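# Load a cartridge into the sealant gun and seat the plunger

## Task

Put the cartridge into the sealant gun (whose plunger rod starts pulled back) so its front end sits all the way forward in the cup of the front ring with the nozzle sticking out through that ring; then bring the plunger's disc up against the cartridge's back end (the trigger is functional). The loaded gun must end up resting on the table itself, not leaning on any other object, and you must then declare that you are done.

## Robot and tools

Robot: two arms, left_arm and right_arm, each with a two-finger parallel gripper. The fingers extend along the gripper's +z axis and close along its y axis. The reported hand point (end_effector_position) lies between the finger pads, roughly 1 cm short of the tips. Base roots: left_arm at (-0.021, +0.255, 0) m, yawed slightly; right_arm at (-0.015, -0.283, 0) m.

Frame: one scene frame for everything. Origin at table-top height, halfway between the nominal bases; +x points out over the table, +y toward left_arm, +z up. Arm names do not match image sides. Printed positions and orientations may be off by a few centimetres, worse at long reach.

The 14-number row: every motion row holds 14 numbers, each in [-1, 1], covering both arms even if only one moves. Order: dx, dy, dz, rx, ry, rz, opening for left_arm, then the same seven for right_arm. dx/dy/dz/rx/ry/rz are offsets, not poses: they count from that arm's Hand target as it stood when the call began, along scene axes, with rotation taken about the Hand target position. Scale: 1.0 = 0.6 m or 180 degrees; rx, ry, rz form one rotation vector. A translation longer than 1.0 may be shortened along its direction. Opening is absolute: +1 fully open (0.093 m), -1 closed. Sending all six pose numbers as 0 asks nothing new of that arm, but its opening number is always a command, so resend the current one to leave the fingers alone.

execute_actions(actions, cameras): actions is a list of actions; each action is a table of up to 15 rows, one per 1/30 s step; a short table repeats its last row to step 15. All rows of one action are measured from the same starting Hand target, so repeating an offset in a later action moves further. Images come back only when actions is empty or cameras names them (['all'] for every camera, [] for none). An unknown camera name invalidates the call.

move(target, speed, blend, opening_speed, grip_force, blocking, cameras): target is one 14-number row or a list of up to 15 rows, every row an offset from the same starting Hand targets (not from the previous row). speed is path top speed in m/s, 0.002 to 2.9, default 0.25 (turns up to twice that in rad/s); one value or one per target. blend in metres rounds corners of a list; 0 stops at each point. opening_speed sets finger speed per second on the -1..+1 scale, at least 0.2. grip_force is newtons per pad, 10 to 50 (full), one value or one per arm; it persists, and lower force closes slowly. blocking=false returns after about 0.5 s while the move continues. Paths do not avoid obstacles or the other arm; grippers lag and can overshoot, especially fast or near full stretch. Avoid paths passing close to an arm's own base, which can whip the elbow. The result adds a move: line, e.g. done, off_target, moving, held or fault, plus limits (paced = pose clipped; held = steps withheld). Done means at rest within 10 mm and 2 degrees; it says nothing about contact.

wait(seconds, cameras): 0 to 3600 s, sends nothing new; a running move continues and may end it early. stop(cameras): brakes a running move. zoom_image(camera, region): region [x0, y0, x1, y1] in pixels of the newest image, at most 504x504; cameras are cam_head_left, cam_head_right, cam_high, cam_low (672x504 each), cam_left_wrist, cam_right_wrist. read_manual(section) gives licence text only. finished_scene(scene) ends the scene irreversibly; give this scene's number.

Reading results: Hand target is your last commanded pose after clipping; the gripper often rests short of it, and the next offsets count from it. If it stays short, send the missing distance. Orientation commands are clipped to within 40 degrees of the measured orientation each step. Joint velocities may read 'within noise'. grip_measured is motor position on the grip scale: pads meet near -0.94, and each millimetre of object width adds about 0.0208; readings may be up to 0.02 high. To grip a rigid object firmly, send about 0.41 below the reading for its width; keep sending it to hold; send well above it to release. Joint positions end with the opening in metres. Joint torques follow joint order; joints 1-3 wrap at ±28 N m. Step readings of hand position appear only for execute_actions.

Cautions: weight and friction leave grippers low, short or tilted at long reach; check position and orientation after each move and correct. A stalled arm keeps pushing until commanded back past its gripper. Faster contact hits harder, and targets far beyond contact press harder. Do not collide the two grippers, wrist cameras or fingers (closing on the other arm's fingers counts); the clearance check does not prevent this. Avoid strain on camera cables, hitting fixed or heavy items, dropping or releasing moving parts, and anything leaving the table, which fails the task. Motors heat when holding loads, stretched out or pushing; MOTOR HOT appears at 75 °C, a fold-away fault at 90 °C. Objects may occasionally be nudged by outside pushes.

Each tool is called after "Request:" as a command line: name --argument value for each argument, lists and objects as JSON in quotes; but a table of rows of numbers goes row by row, as --pt "numbers of a row", without its own name.

## Session

Request:
execute_actions --actions '[]'

Scene clock: 0.00 s.
left_arm: end_effector_position=(+0.3572, +0.2513, +0.0803) grip_measured=+1.000 end_effector_quat_wxyz=(+0.574, -0.032, +0.817, +0.041) | right_arm: end_effector_position=(+0.3628, -0.2663, +0.0701) grip_measured=+1.000 end_effector_quat_wxyz=(+0.535, -0.066, +0.842, +0.004)
Joint positions: left_arm=[-0.046 1.573 0.311 0.912 -0.19 -0.037 0.093] | right_arm=[0.016 1.532 0.353 0.737 -0.063 -0.101 0.093]
Joint velocities: within noise
Joint torques (N m): no reading
Motor temperatures (°C): left_arm=[26 32 28 34 26 28 25] | right_arm=[30 31 35 32 25 24 26]
Heat: left arm: 34 °C; right arm: 35 °C.
Hand target: left_arm +0.3587, +0.2511, +0.0827; +0.577, -0.032, +0.815, +0.040 | right_arm +0.3656, -0.2662, +0.0750; +0.542, -0.066, +0.838, +0.003
Tool commands: left_gripper/opening=+1.0 right_gripper/opening=+1.0

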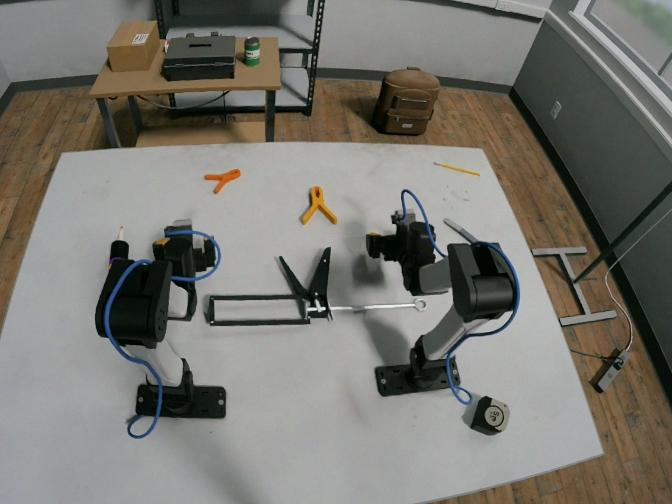

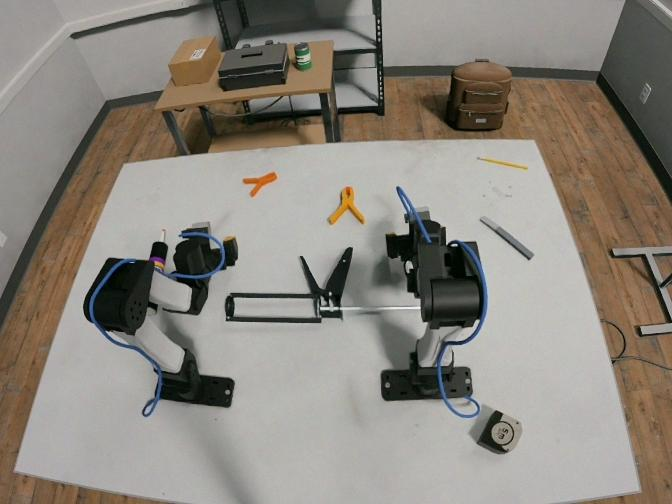

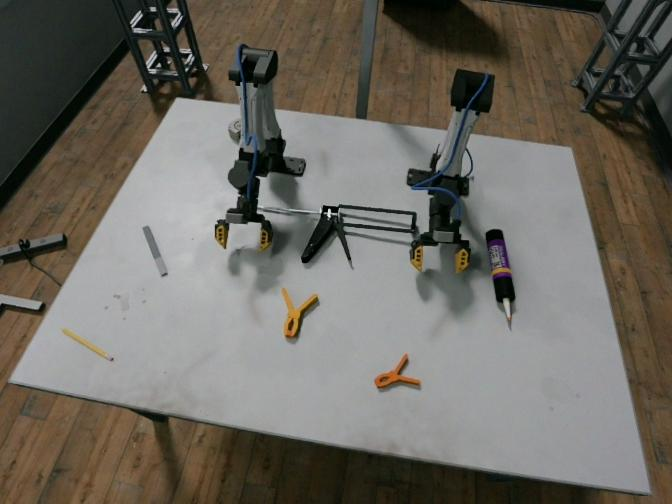

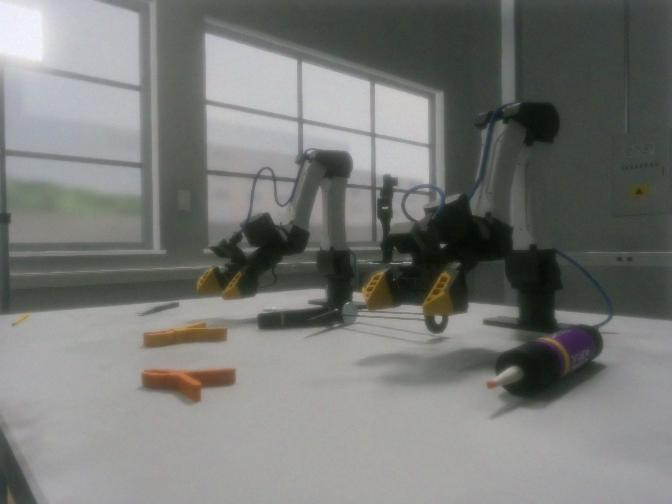

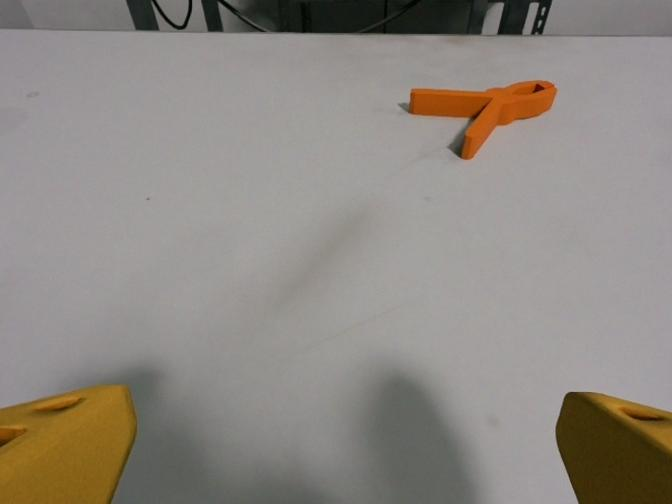

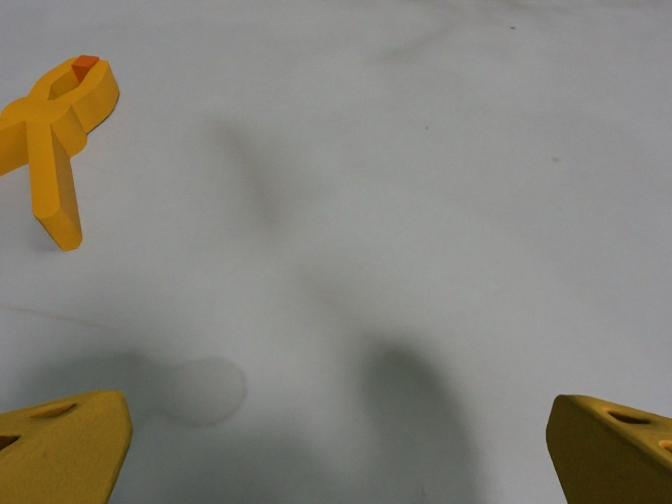

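Request:
zoom_image --camera "cam_high" --region '[240, 180, 540, 340]'

Request:
zoom_image --camera "cam_head_left" --region '[80, 180, 440, 350]'

Request:
zoom_image --camera "cam_low" --region '[240, 240, 620, 430]'

Request:
zoom_image --camera "cam_head_right" --region '[80, 180, 440, 350]'

Scaled by 1.680 from the camera's image (finer frame: 960x720).

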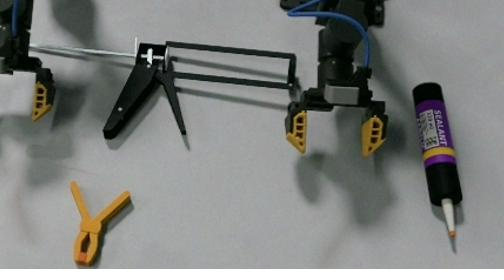

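Scaled by 1.400 from the camera's image (finer frame: 960x720).

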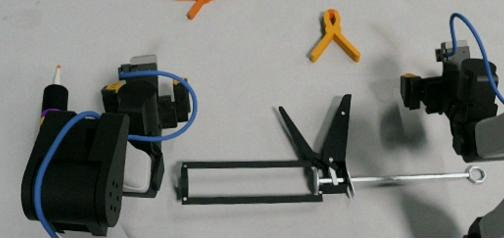

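Scaled by 1.326 from the camera's image (finer frame: 960x720).

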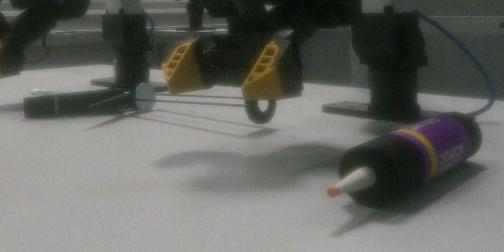

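Scaled by 1.400 from the camera's image (finer frame: 960x720).

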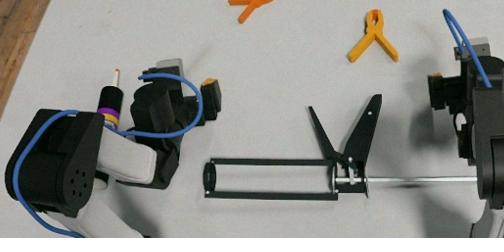

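Request:
move --target '[-0.1712, 0.2732, 0.1955, -0.0422, 0.3905, -0.0005, 1, -0.2427, 0.4103, 0.425, -0.002, 0.3648, -0.0445, 1]' --speed 0.5 --cameras '["all"]'

Scene clock: 4.87 s.
left_arm: end_effector_position=(+0.2544, +0.4116, +0.1969) grip_measured=+1.000 end_effector_quat_wxyz=(+0.016, -0.046, +0.999, -0.001) | right_arm: end_effector_position=(+0.2196, -0.0210, +0.3278) grip_measured=+1.000 end_effector_quat_wxyz=(+0.174, -0.010, +0.970, +0.172)
Joint positions: left_arm=[0.573 1.749 1.773 -1.566 0.016 0.434 0.093] | right_arm=[0.856 1.668 2.141 -1.55 0.031 0.827 0.093]
Joint torques (N m): left_arm=[-0.09 -7.62 7.86 0.43 -0.1 0.04] | right_arm=[-0.83 -5.05 8.39 1.36 -0.11 0.11]
Heat: left arm: 35 °C; right arm: 36 °C.
Hand target: left_arm +0.2559, +0.4150, +0.2000; +0.000, -0.038, +0.999, +0.000 | right_arm +0.2200, -0.0201, +0.3300; +0.000, +0.000, +1.000, +0.000
Off the commanded pose: left_arm 0.005 m, 2 deg | right_arm 0.002 m, 28 deg.
joint sent to its limit (left arm) — joint 4 (wrist pitch), lower limit. The joint targets still meet the commanded pose.
joint sent to its limit (right arm) — joint 4 (wrist pitch), lower limit. The joint targets are off in orientation, not in position.
move: off_target (right_arm)
cam_left_wrist: T_world_to_cam=[[0.10345, -0.99458, -0.0108, 0.38519], [-0.91116, -0.09911, 0.39996, 0.23026], [-0.39886, -0.03154, -0.91647, 0.38097]] pos_world=[0.32192, 0.41793, 0.26121]
cam_right_wrist: T_world_to_cam=[[0.08608, -0.93569, -0.34215, 0.07433], [-0.99083, -0.1163, 0.06876, 0.22969], [-0.10413, 0.3331, -0.93712, 0.42258]] pos_world=[0.26519, -0.0445, 0.40565]

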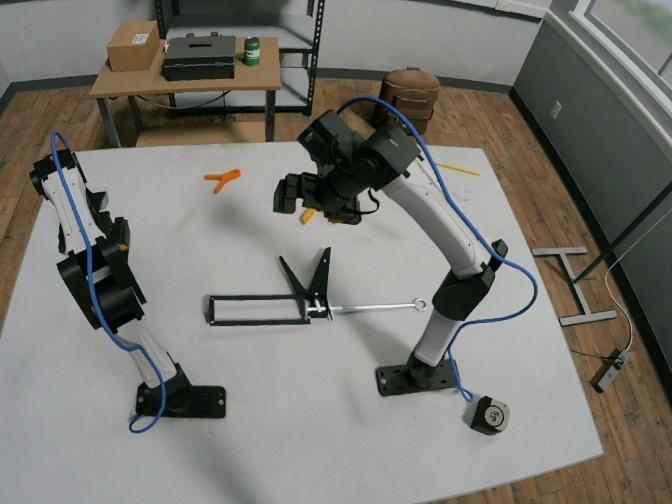

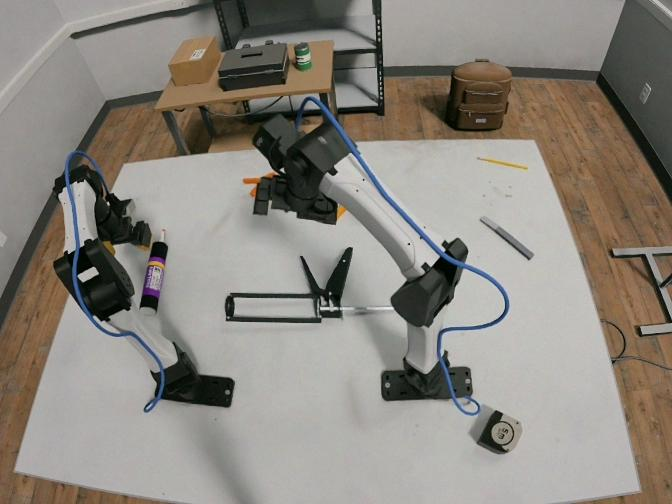

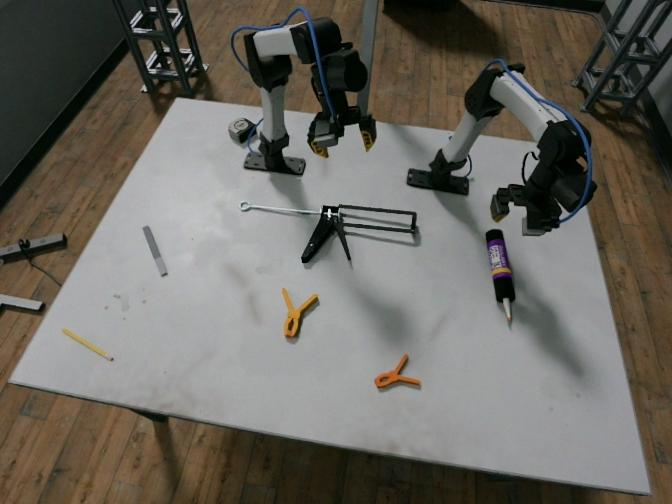

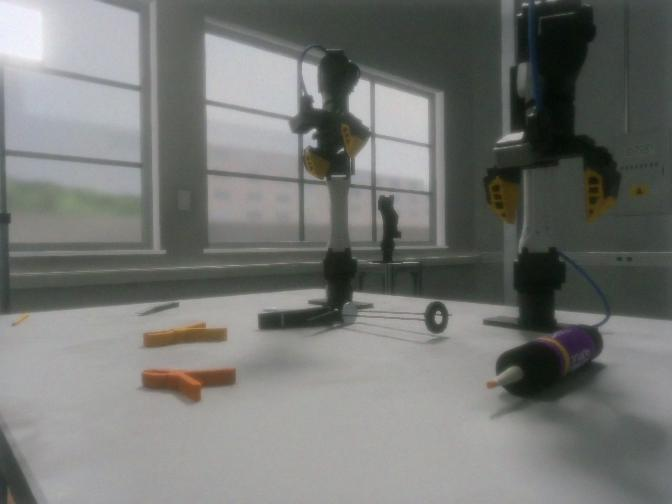

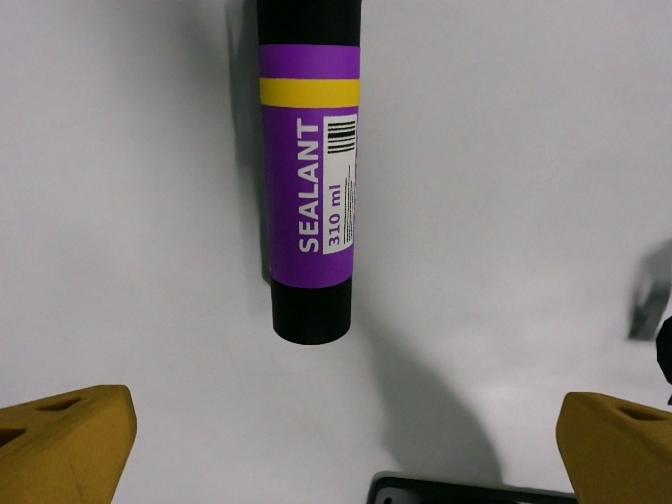

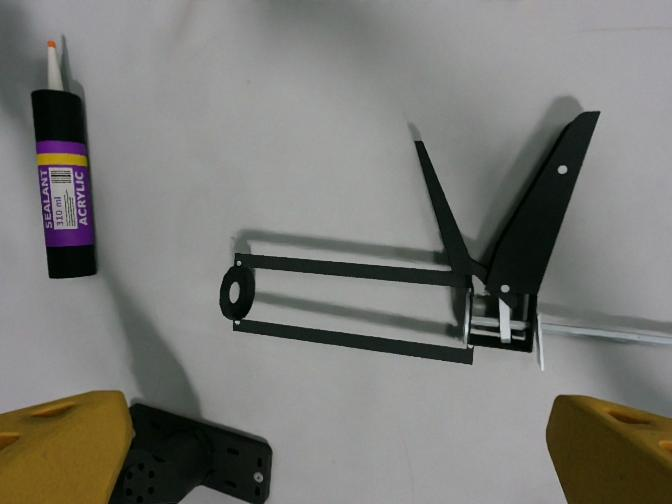

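Request:
zoom_image --camera "cam_right_wrist" --region '[200, 200, 600, 400]'

Request:
zoom_image --camera "cam_low" --region '[240, 280, 640, 430]'

Request:
zoom_image --camera "cam_head_right" --region '[130, 220, 430, 370]'

Scaled by 1.260 from the camera's image (finer frame: 960x720).

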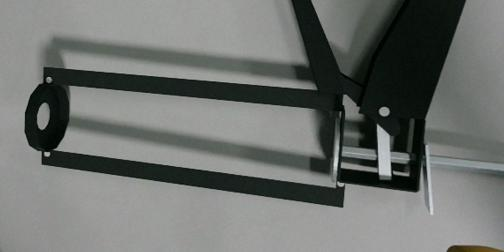

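Scaled by 1.260 from the camera's image (finer frame: 960x720).

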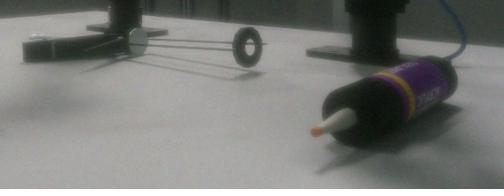

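Scaled by 1.680 from the camera's image (finer frame: 960x720).

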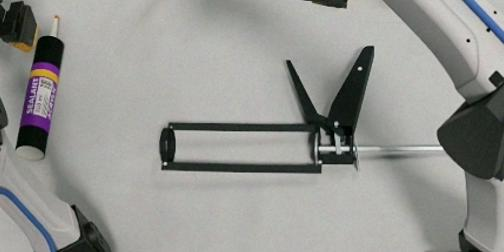

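Request:
move --target '[0.003, 0.0193, -0.25, 0, 0, 0, 1, 0,0,0,0,0,0,1]' --speed 0.4 --cameras '["cam_left_wrist", "cam_low"]'

Scene clock: 9.17 s.
left_arm: end_effector_position=(+0.2615, +0.4234, +0.0575) grip_measured=+1.000 end_effector_quat_wxyz=(+0.008, -0.042, +0.999, -0.003) | right_arm: end_effector_position=(+0.2200, -0.0213, +0.3278) grip_measured=+1.000 end_effector_quat_wxyz=(+0.173, -0.009, +0.970, +0.173)
Joint positions: left_arm=[0.592 1.816 1.296 -1.039 0.013 0.462 0.093] | right_arm=[0.853 1.668 2.141 -1.55 0.028 0.828 0.093]
Joint torques (N m): left_arm=[0.66 -8.23 4.44 0.61 -0.07 0.03] | right_arm=[-0.76 -5.09 8.46 1.32 -0.11 0.16]
Heat: left arm: 34 °C; right arm: 36 °C.
Hand target: left_arm +0.2578, +0.4267, +0.0500; +0.000, -0.038, +0.999, +0.000 | right_arm +0.2201, -0.0201, +0.3300; +0.000, +0.000, +1.000, +0.000
Off the commanded pose: left_arm 0.009 m, 1 deg | right_arm 0.003 m, 28 deg.
joint sent to its limit (right arm) — joint 4 (wrist pitch), lower limit. The joint targets are off in orientation, not in position.
move: done
cam_left_wrist: T_world_to_cam=[[0.09387, -0.99556, -0.0073, 0.39742], [-0.90534, -0.08841, 0.41538, 0.28671], [-0.41418, -0.03238, -0.90962, 0.26035]] pos_world=[0.33009, 0.42944, 0.12063]
Images, in order (width x height): cam_low 672x504, cam_left_wrist 672x504.

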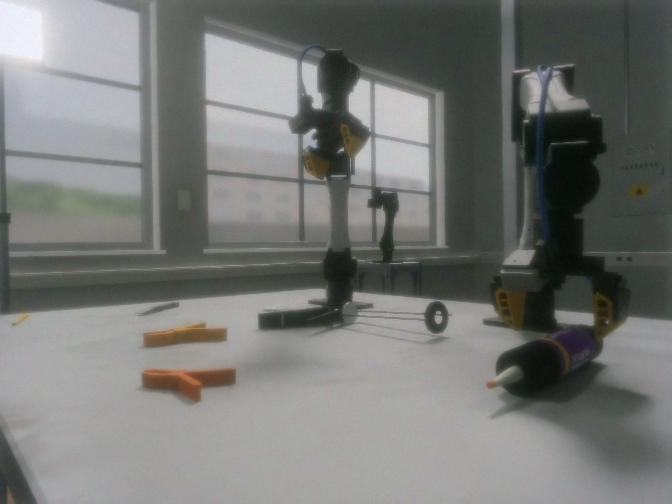

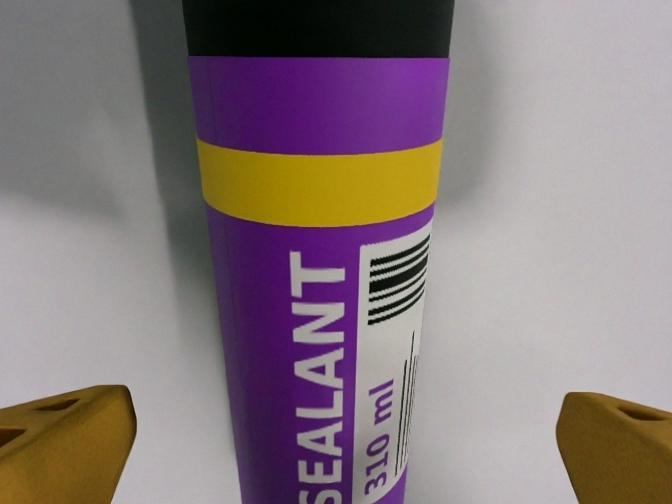

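Request:
move --pt "0 0.010 -0.043 0 0 0 1 0 0 0 0 0 0 1" --pt "0 0.010 -0.043 0 0 0 -0.3 0 0 0 0 0 0 1" --speed 0.25 --opening_speed 1.5 --cameras '["cam_left_wrist", "cam_low"]'

Scene clock: 11.47 s.
left_arm: end_effector_position=(+0.2601, +0.4291, +0.0298) grip_measured=-0.234 end_effector_quat_wxyz=(+0.005, -0.042, +0.999, -0.004) | right_arm: end_effector_position=(+0.2200, -0.0213, +0.3278) grip_measured=+1.000 end_effector_quat_wxyz=(+0.173, -0.009, +0.970, +0.173)
Joint positions: left_arm=[0.609 1.862 1.24 -0.943 0.012 0.478 0.034] | right_arm=[0.853 1.668 2.141 -1.55 0.028 0.828 0.093]
Joint torques (N m): left_arm=[0.54 -8.62 4.82 0.6 -0.06 0.04] | right_arm=[-0.69 -4.94 8.69 1.36 -0.11 0.15]
Heat: left arm: 34 °C; right arm: 36 °C.
Hand target: left_arm +0.2578, +0.4327, +0.0243; +0.000, -0.038, +0.999, +0.000 | right_arm +0.2201, -0.0201, +0.3300; +0.000, +0.000, +1.000, +0.000
Off the commanded pose: left_arm 0.007 m, 1 deg | right_arm 0.003 m, 28 deg.
joint sent to its limit (right arm) — joint 4 (wrist pitch), lower limit. The joint targets are off in orientation, not in position.
move: done
cam_left_wrist: T_world_to_cam=[[0.09466, -0.9955, -0.00485, 0.40268], [-0.90277, -0.08789, 0.42106, 0.2963], [-0.41958, -0.03548, -0.90702, 0.23742]] pos_world=[0.32899, 0.43533, 0.09254]
Images, in order (width x height): cam_low 672x504, cam_left_wrist 672x504.

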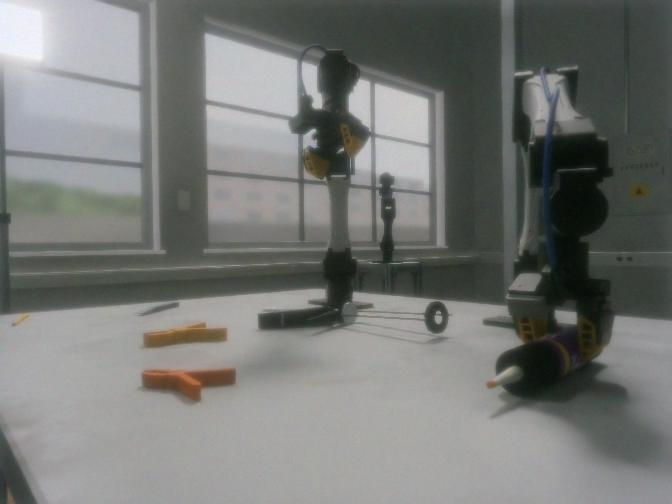

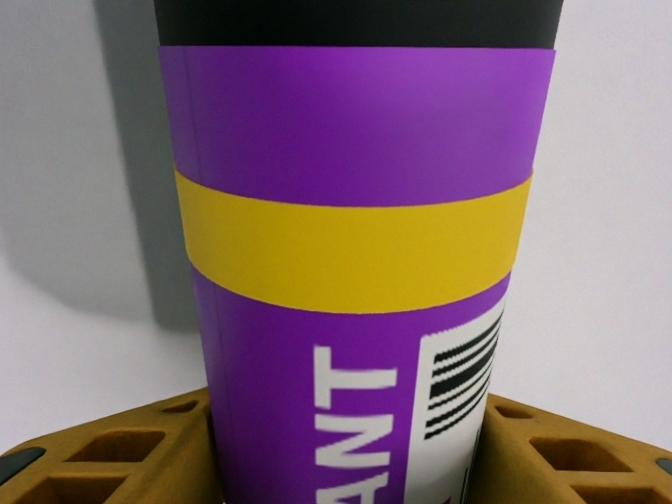

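Request:
move --pt "0 0 0.08 0 0 0 -0.3 0 0 0 0 0 0 1" --pt "0.087 -0.3045 0.11 0 0 0.4733 -0.3 0 0 0 0 0 0 1" --speed 0.5 --blend '[0.04, 0]' --cameras '["cam_left_wrist", "cam_high", "cam_head_left"]'

Scene clock: 15.30 s.
left_arm: end_effector_position=(+0.3016, +0.2482, +0.0787) grip_measured=-0.233 end_effector_quat_wxyz=(+0.019, +0.702, -0.712, +0.000) | right_arm: end_effector_position=(+0.2200, -0.0213, +0.3278) grip_measured=+1.000 end_effector_quat_wxyz=(+0.173, -0.009, +0.970, +0.173)
Joint positions: left_arm=[0.041 1.808 1.372 -1.162 0.027 -1.561 0.034] | right_arm=[0.853 1.668 2.141 -1.55 0.028 0.828 0.093]
Joint torques (N m): left_arm=[-0.57 -9.61 9.54 0.13 -0.29 -0.26] | right_arm=[-0.7 -4.78 8.57 1.34 -0.15 0.13]
Heat: left arm: 34 °C; right arm: 37 °C.
Hand target: left_arm +0.3099, +0.2499, +0.0902; +0.000, +0.704, -0.710, +0.000 | right_arm +0.2201, -0.0201, +0.3300; +0.000, +0.000, +1.000, +0.000
Off the commanded pose: left_arm 0.014 m, 2 deg | right_arm 0.003 m, 28 deg.
joint sent to its limit (right arm) — joint 4 (wrist pitch), lower limit. The joint targets are off in orientation, not in position.
move: off_target (left_arm); blend cut to 0.0239 m at target 1
cam_left_wrist: T_world_to_cam=[[0.99913, -0.00514, -0.04129, -0.29681], [0.01415, -0.89125, 0.45329, 0.21766], [-0.03913, -0.45348, -0.89041, 0.28049]] pos_world=[0.30445, 0.31966, 0.13883]
Images, in order (width x height): cam_head_left 672x504, cam_high 672x504, cam_left_wrist 672x504.

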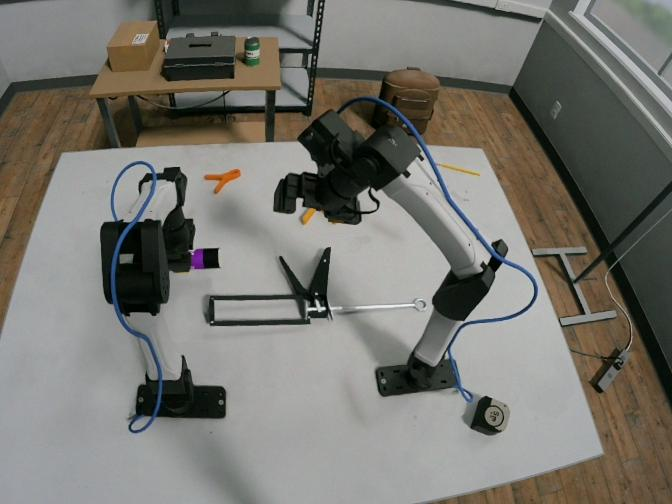

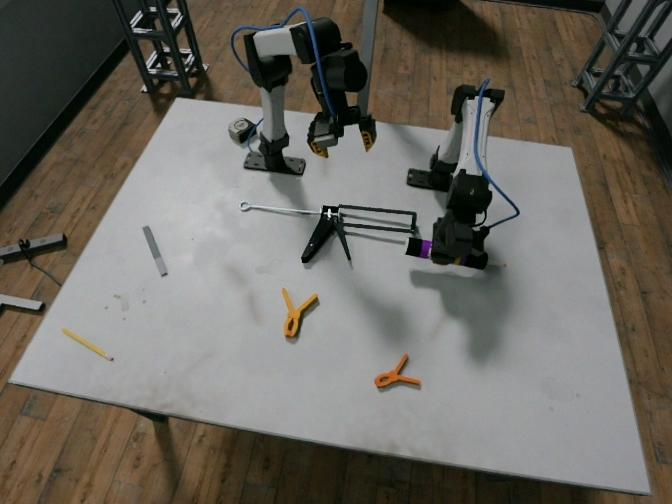

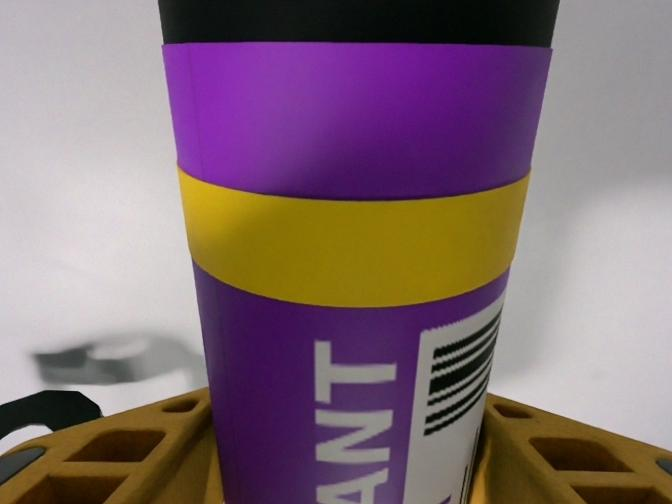

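Request:
move --pt "0 0 -0.082 0 0 0 -0.3 0 -0.3 -0.3 0.1306 0.1306 -0.487 1" --pt "0 0 -0.082 0 0 0 0.8 0 -0.3 -0.3 0.1306 0.1306 -0.487 1" --pt "0 -0.01 0.1 0 0 0 0.8 0 -0.3 -0.3 0.1306 0.1306 -0.487 1" --pt "0 -0.025 0.1 0 0 -0.5 0.8 0 -0.3 -0.3 0.1306 0.1306 -0.487 1" --pt "0 -0.025 0.1 0 0 -1.0 0.8 0 -0.3 -0.3 0.1306 0.1306 -0.487 1" --speed '[0.4, 0.4, 0.5, 1.0, 1.0]' --blend '[0, 0, 0.02, 0.1, 0]' --opening_speed 2.5 --cameras '["all"]'

Scene clock: 23.27 s.
left_arm: end_effector_position=(+0.3072, +0.2363, +0.1491) grip_measured=+0.799 end_effector_quat_wxyz=(-0.005, +0.707, +0.707, +0.010) | right_arm: end_effector_position=(+0.2196, -0.2017, +0.1543) grip_measured=+1.000 end_effector_quat_wxyz=(-0.170, +0.677, +0.693, +0.181)
Joint positions: left_arm=[-0.02 1.784 1.623 -1.403 -0.022 1.503 0.084] | right_arm=[0.001 1.418 1.183 -1.327 -0.502 1.55 0.093]
Joint torques (N m): left_arm=[0.65 -7.73 7.98 0.28 0.32 0.05] | right_arm=[-0.62 -3.54 5.46 0.59 -0.47 0.14]
Heat: left arm: 35 °C; right arm: 37 °C.
Hand target: left_arm +0.3100, +0.2349, +0.1502; +0.000, +0.710, +0.704, +0.000 | right_arm +0.2201, -0.2000, +0.1500; -0.183, +0.683, +0.683, +0.183
Off the commanded pose: left_arm 0.003 m, 1 deg | right_arm 0.005 m, 2 deg.
move: done
cam_left_wrist: T_world_to_cam=[[-0.99969, -0.01151, -0.02189, 0.31311], [-0.02011, 0.8935, 0.4486, -0.23542], [0.01439, 0.44891, -0.89346, 0.10877]] pos_world=[0.30672, 0.16512, 0.20965]
cam_right_wrist: T_world_to_cam=[[-0.99938, -0.01252, -0.03306, 0.22271], [-0.03414, 0.58418, 0.8109, 0.03732], [0.00916, 0.81153, -0.58424, 0.33739]] pos_world=[0.22076, -0.29281, 0.17421]

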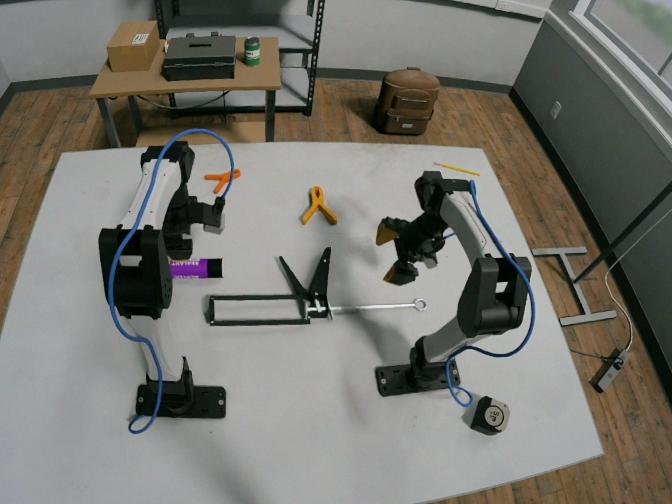

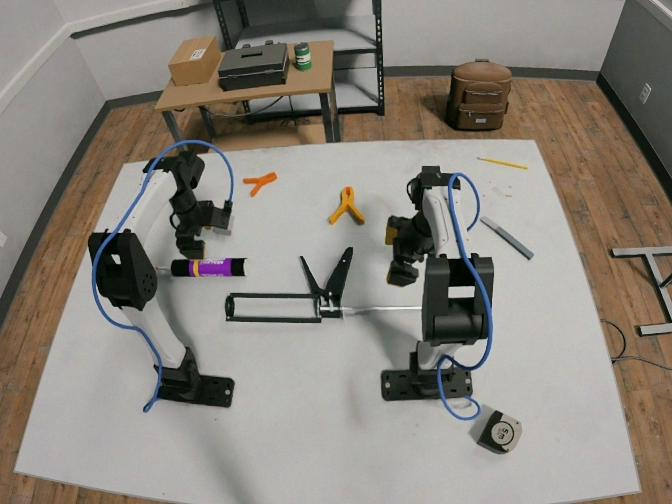

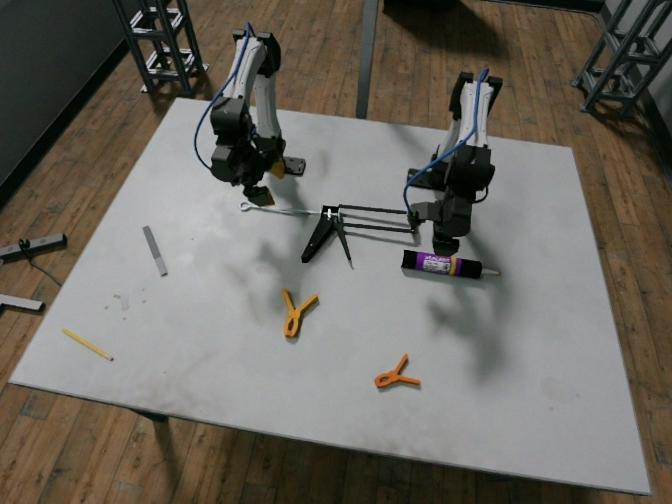

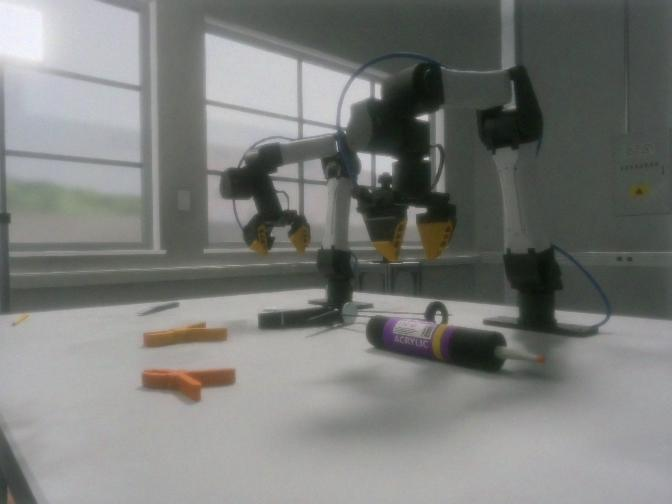

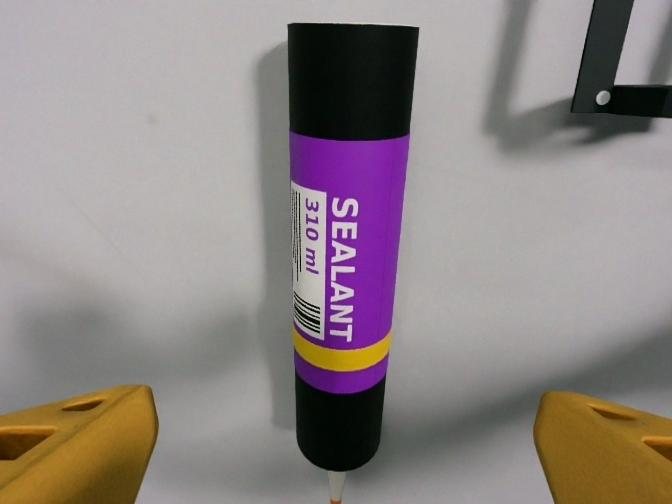

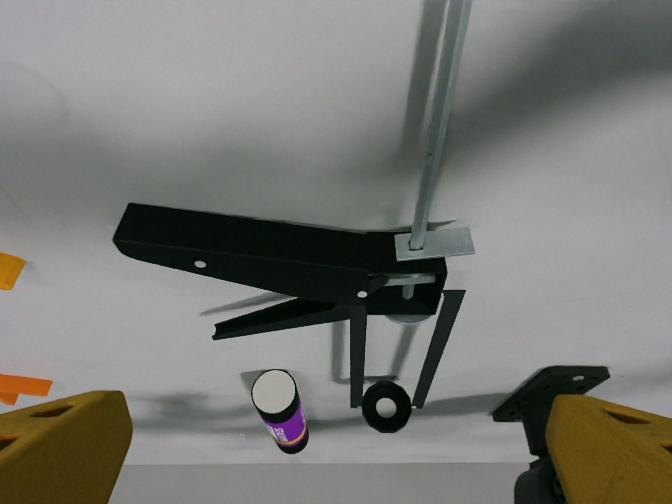

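Request:
move --target '[-0.2167, -0.3417, 0.0167, 0, 0, 0.022, 0.8, 0,0,0,0,0,0,1]' --speed 0.5 --cameras '["cam_left_wrist"]'

Request:
zoom_image --camera "cam_left_wrist" --region '[160, 0, 560, 260]'

Scene clock: 25.60 s.
left_arm: end_effector_position=(+0.1772, +0.0323, +0.1580) grip_measured=+0.799 end_effector_quat_wxyz=(+0.000, +0.687, +0.726, -0.007) | right_arm: end_effector_position=(+0.2196, -0.2017, +0.1543) grip_measured=+1.000 end_effector_quat_wxyz=(-0.170, +0.677, +0.693, +0.181)
Joint positions: left_arm=[-0.787 1.672 1.528 -1.426 0.015 0.682 0.084] | right_arm=[0.001 1.418 1.183 -1.327 -0.502 1.55 0.093]
Joint torques (N m): left_arm=[-0.54 -6.76 8.05 0.32 -0.08 -0.23] | right_arm=[-0.64 -3.33 5.52 0.58 -0.51 0.19]
Heat: left arm: 35 °C; right arm: 37 °C.
Hand target: left_arm +0.1799, +0.0299, +0.1602; +0.000, +0.685, +0.729, +0.001 | right_arm +0.2201, -0.2000, +0.1500; -0.183, +0.683, +0.683, +0.183
Off the commanded pose: left_arm 0.004 m, 1 deg | right_arm 0.005 m, 2 deg.
move: done
cam_left_wrist: T_world_to_cam=[[-0.99784, -0.06558, -0.00304, 0.17953], [-0.06077, 0.90516, 0.42072, -0.04856], [-0.02483, 0.41999, -0.90719, 0.2202]] pos_world=[0.18166, -0.03676, 0.22074]

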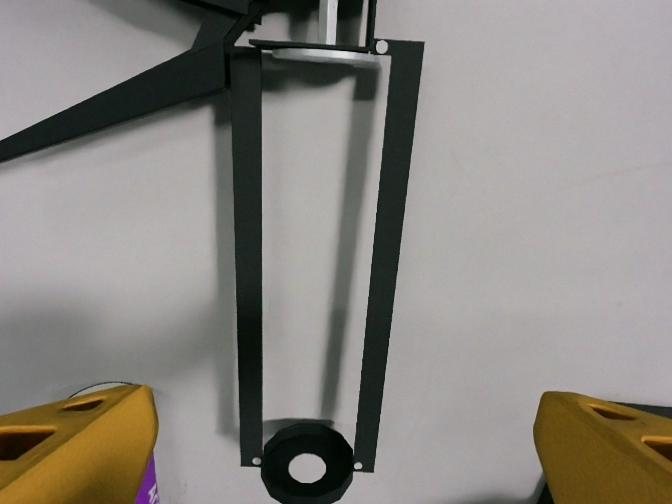

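Scaled by 1.260 from the camera's image (finer frame: 960x720).

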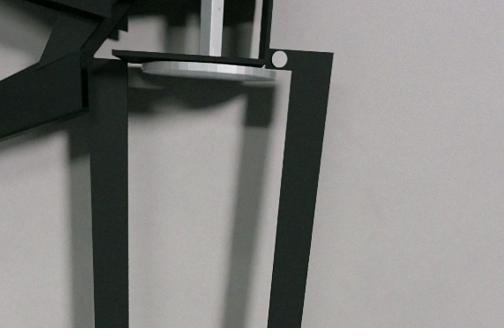

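Request:
execute_actions --actions '[]' --cameras '["cam_low", "cam_high", "cam_right_wrist"]'

Request:
zoom_image --camera "cam_low" --region '[240, 270, 480, 390]'

Request:
zoom_image --camera "cam_right_wrist" --region '[300, 180, 500, 450]'

Scene clock: 26.30 s.
left_arm: end_effector_position=(+0.1772, +0.0323, +0.1580) grip_measured=+0.799 end_effector_quat_wxyz=(+0.000, +0.687, +0.726, -0.007) | right_arm: end_effector_position=(+0.2196, -0.2017, +0.1543) grip_measured=+1.000 end_effector_quat_wxyz=(-0.170, +0.677, +0.693, +0.181)
Joint positions: left_arm=[-0.787 1.672 1.528 -1.426 0.015 0.682 0.084] | right_arm=[0.001 1.418 1.183 -1.327 -0.502 1.55 0.093]
Joint velocities: within noise
Joint torques (N m): left_arm=[-0.51 -6.79 8.03 0.34 -0.08 -0.23] | right_arm=[-0.51 -3.52 5.6 0.57 -0.47 0.13]
Motor temperatures (°C): left_arm=[26 35 30 33 26 28 26] | right_arm=[30 32 37 33 25 24 25]
Heat: left arm: 35 °C; right arm: 37 °C.
Hand target: left_arm +0.1798, +0.0300, +0.1602; +0.000, +0.685, +0.728, +0.001 | right_arm +0.2201, -0.2000, +0.1500; -0.183, +0.683, +0.683, +0.183
Tool commands: left_gripper/opening=+0.8 right_gripper/opening=+1.0
Off the commanded pose: left_arm 0.004 m, 1 deg | right_arm 0.005 m, 2 deg.
camera_calibration:
cam_right_wrist: T_world_to_cam=[[-0.99938, -0.01252, -0.03306, 0.22271], [-0.03414, 0.58418, 0.8109, 0.03732], [0.00916, 0.81153, -0.58424, 0.33739]] pos_world=[0.22076, -0.29281, 0.17421]
Images, in order (width x height): cam_high 672x504, cam_low 672x504, cam_right_wrist 672x504.

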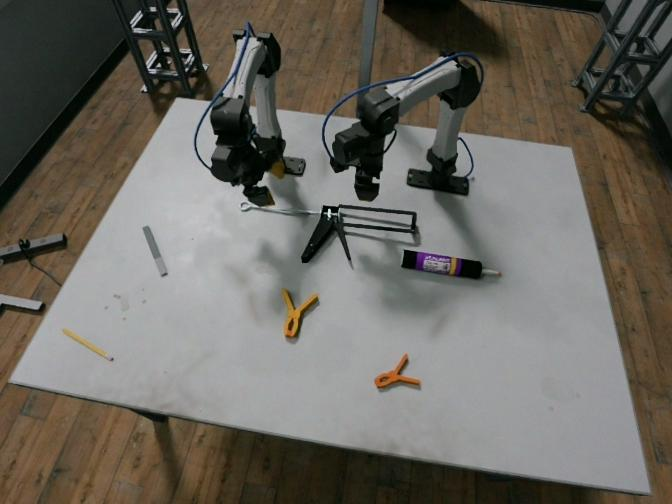

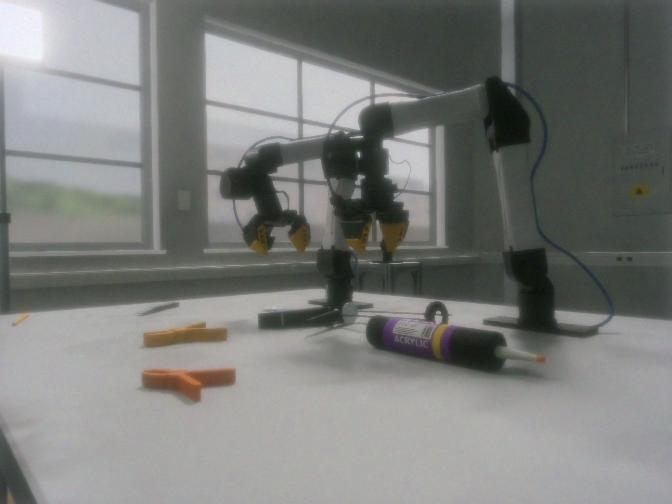

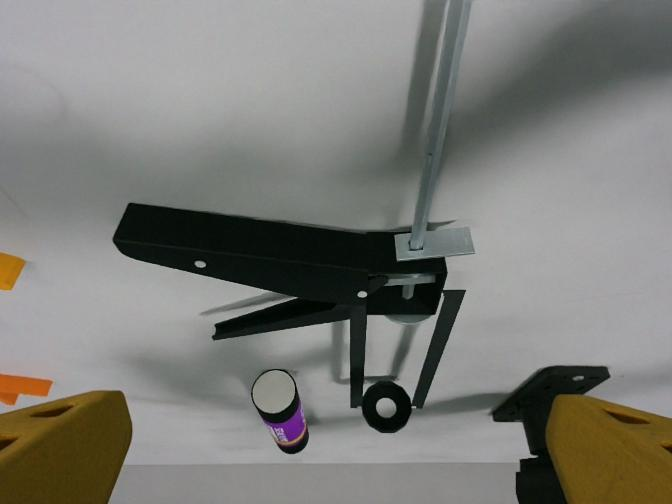

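Scaled by 2.100 from the camera's image (finer frame: 960x720).

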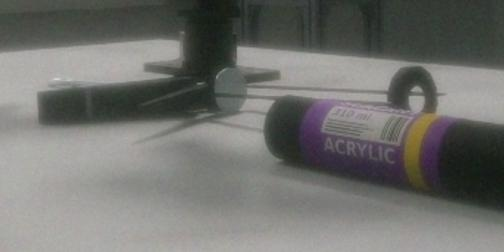

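Scaled by 1.867 from the camera's image (finer frame: 960x720).

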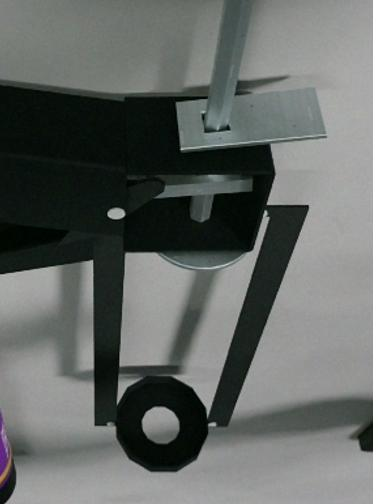

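Request:
move --pt "0.2185 0.3427 -0.10 0 0 -0.022 0.8 0.133 -0.233 -0.05 0 0 0 1" --pt "0.2185 0.3427 -0.2237 0 0 -0.022 0.8 0.133 -0.233 -0.05 0 0 0 1" --pt "0.2185 0.3427 -0.2237 0 0 -0.022 -0.3 0.133 -0.233 -0.05 0 0 0 1" --speed '[0.5, 0.3, 0.3]' --blend '[0.03, 0, 0]' --opening_speed 2.0 --cameras '["cam_left_wrist", "cam_right_wrist"]'

Scene clock: 30.07 s.
left_arm: end_effector_position=(+0.3121, +0.2367, +0.0318) grip_measured=-0.235 end_effector_quat_wxyz=(-0.004, +0.707, +0.707, +0.011) | right_arm: end_effector_position=(+0.2973, -0.3366, +0.1189) grip_measured=+1.000 end_effector_quat_wxyz=(-0.184, +0.684, +0.680, +0.188)
Joint positions: left_arm=[-0.017 1.866 1.253 -0.949 -0.022 1.507 0.034] | right_arm=[-0.421 1.904 1.557 -1.452 -0.485 1.098 0.093]
Joint torques (N m): left_arm=[0.61 -8.66 4.67 0.53 0.32 0.04] | right_arm=[-0.25 -6.9 9.16 -0.22 -0.13 0.01]
Heat: left arm: 35 °C; right arm: 37 °C.
Hand target: left_arm +0.3110, +0.2355, +0.0260; +0.000, +0.710, +0.704, +0.001 | right_arm +0.2998, -0.3400, +0.1200; -0.183, +0.683, +0.683, +0.183
Off the commanded pose: left_arm 0.006 m, 1 deg | right_arm 0.004 m, 1 deg.
move: done
cam_left_wrist: T_world_to_cam=[[-0.99966, -0.01031, -0.02408, 0.31524], [-0.02002, 0.89361, 0.4484, -0.18317], [0.0169, 0.44873, -0.89351, 0.00293]] pos_world=[0.31142, 0.16562, 0.09235]
cam_right_wrist: T_world_to_cam=[[-0.99976, 0.01263, -0.01801, 0.30436], [-0.00786, 0.55947, 0.82881, 0.12918], [0.02054, 0.82875, -0.55924, 0.42488]] pos_world=[0.29658, -0.42823, 0.13603]

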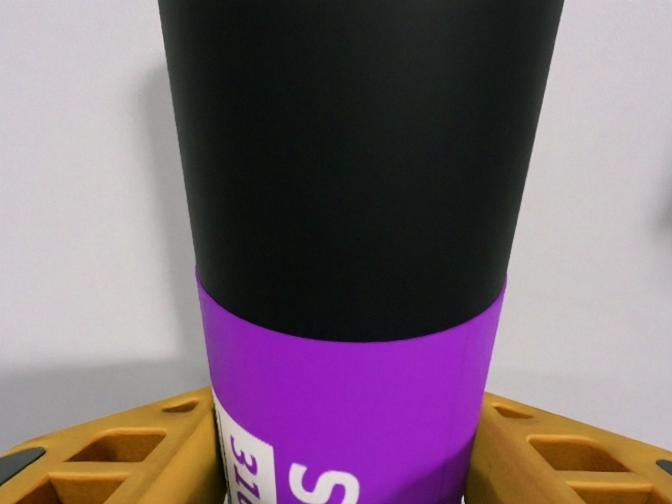

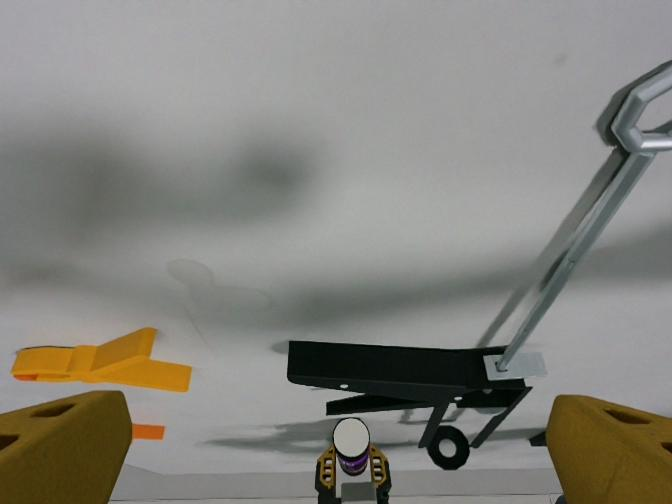

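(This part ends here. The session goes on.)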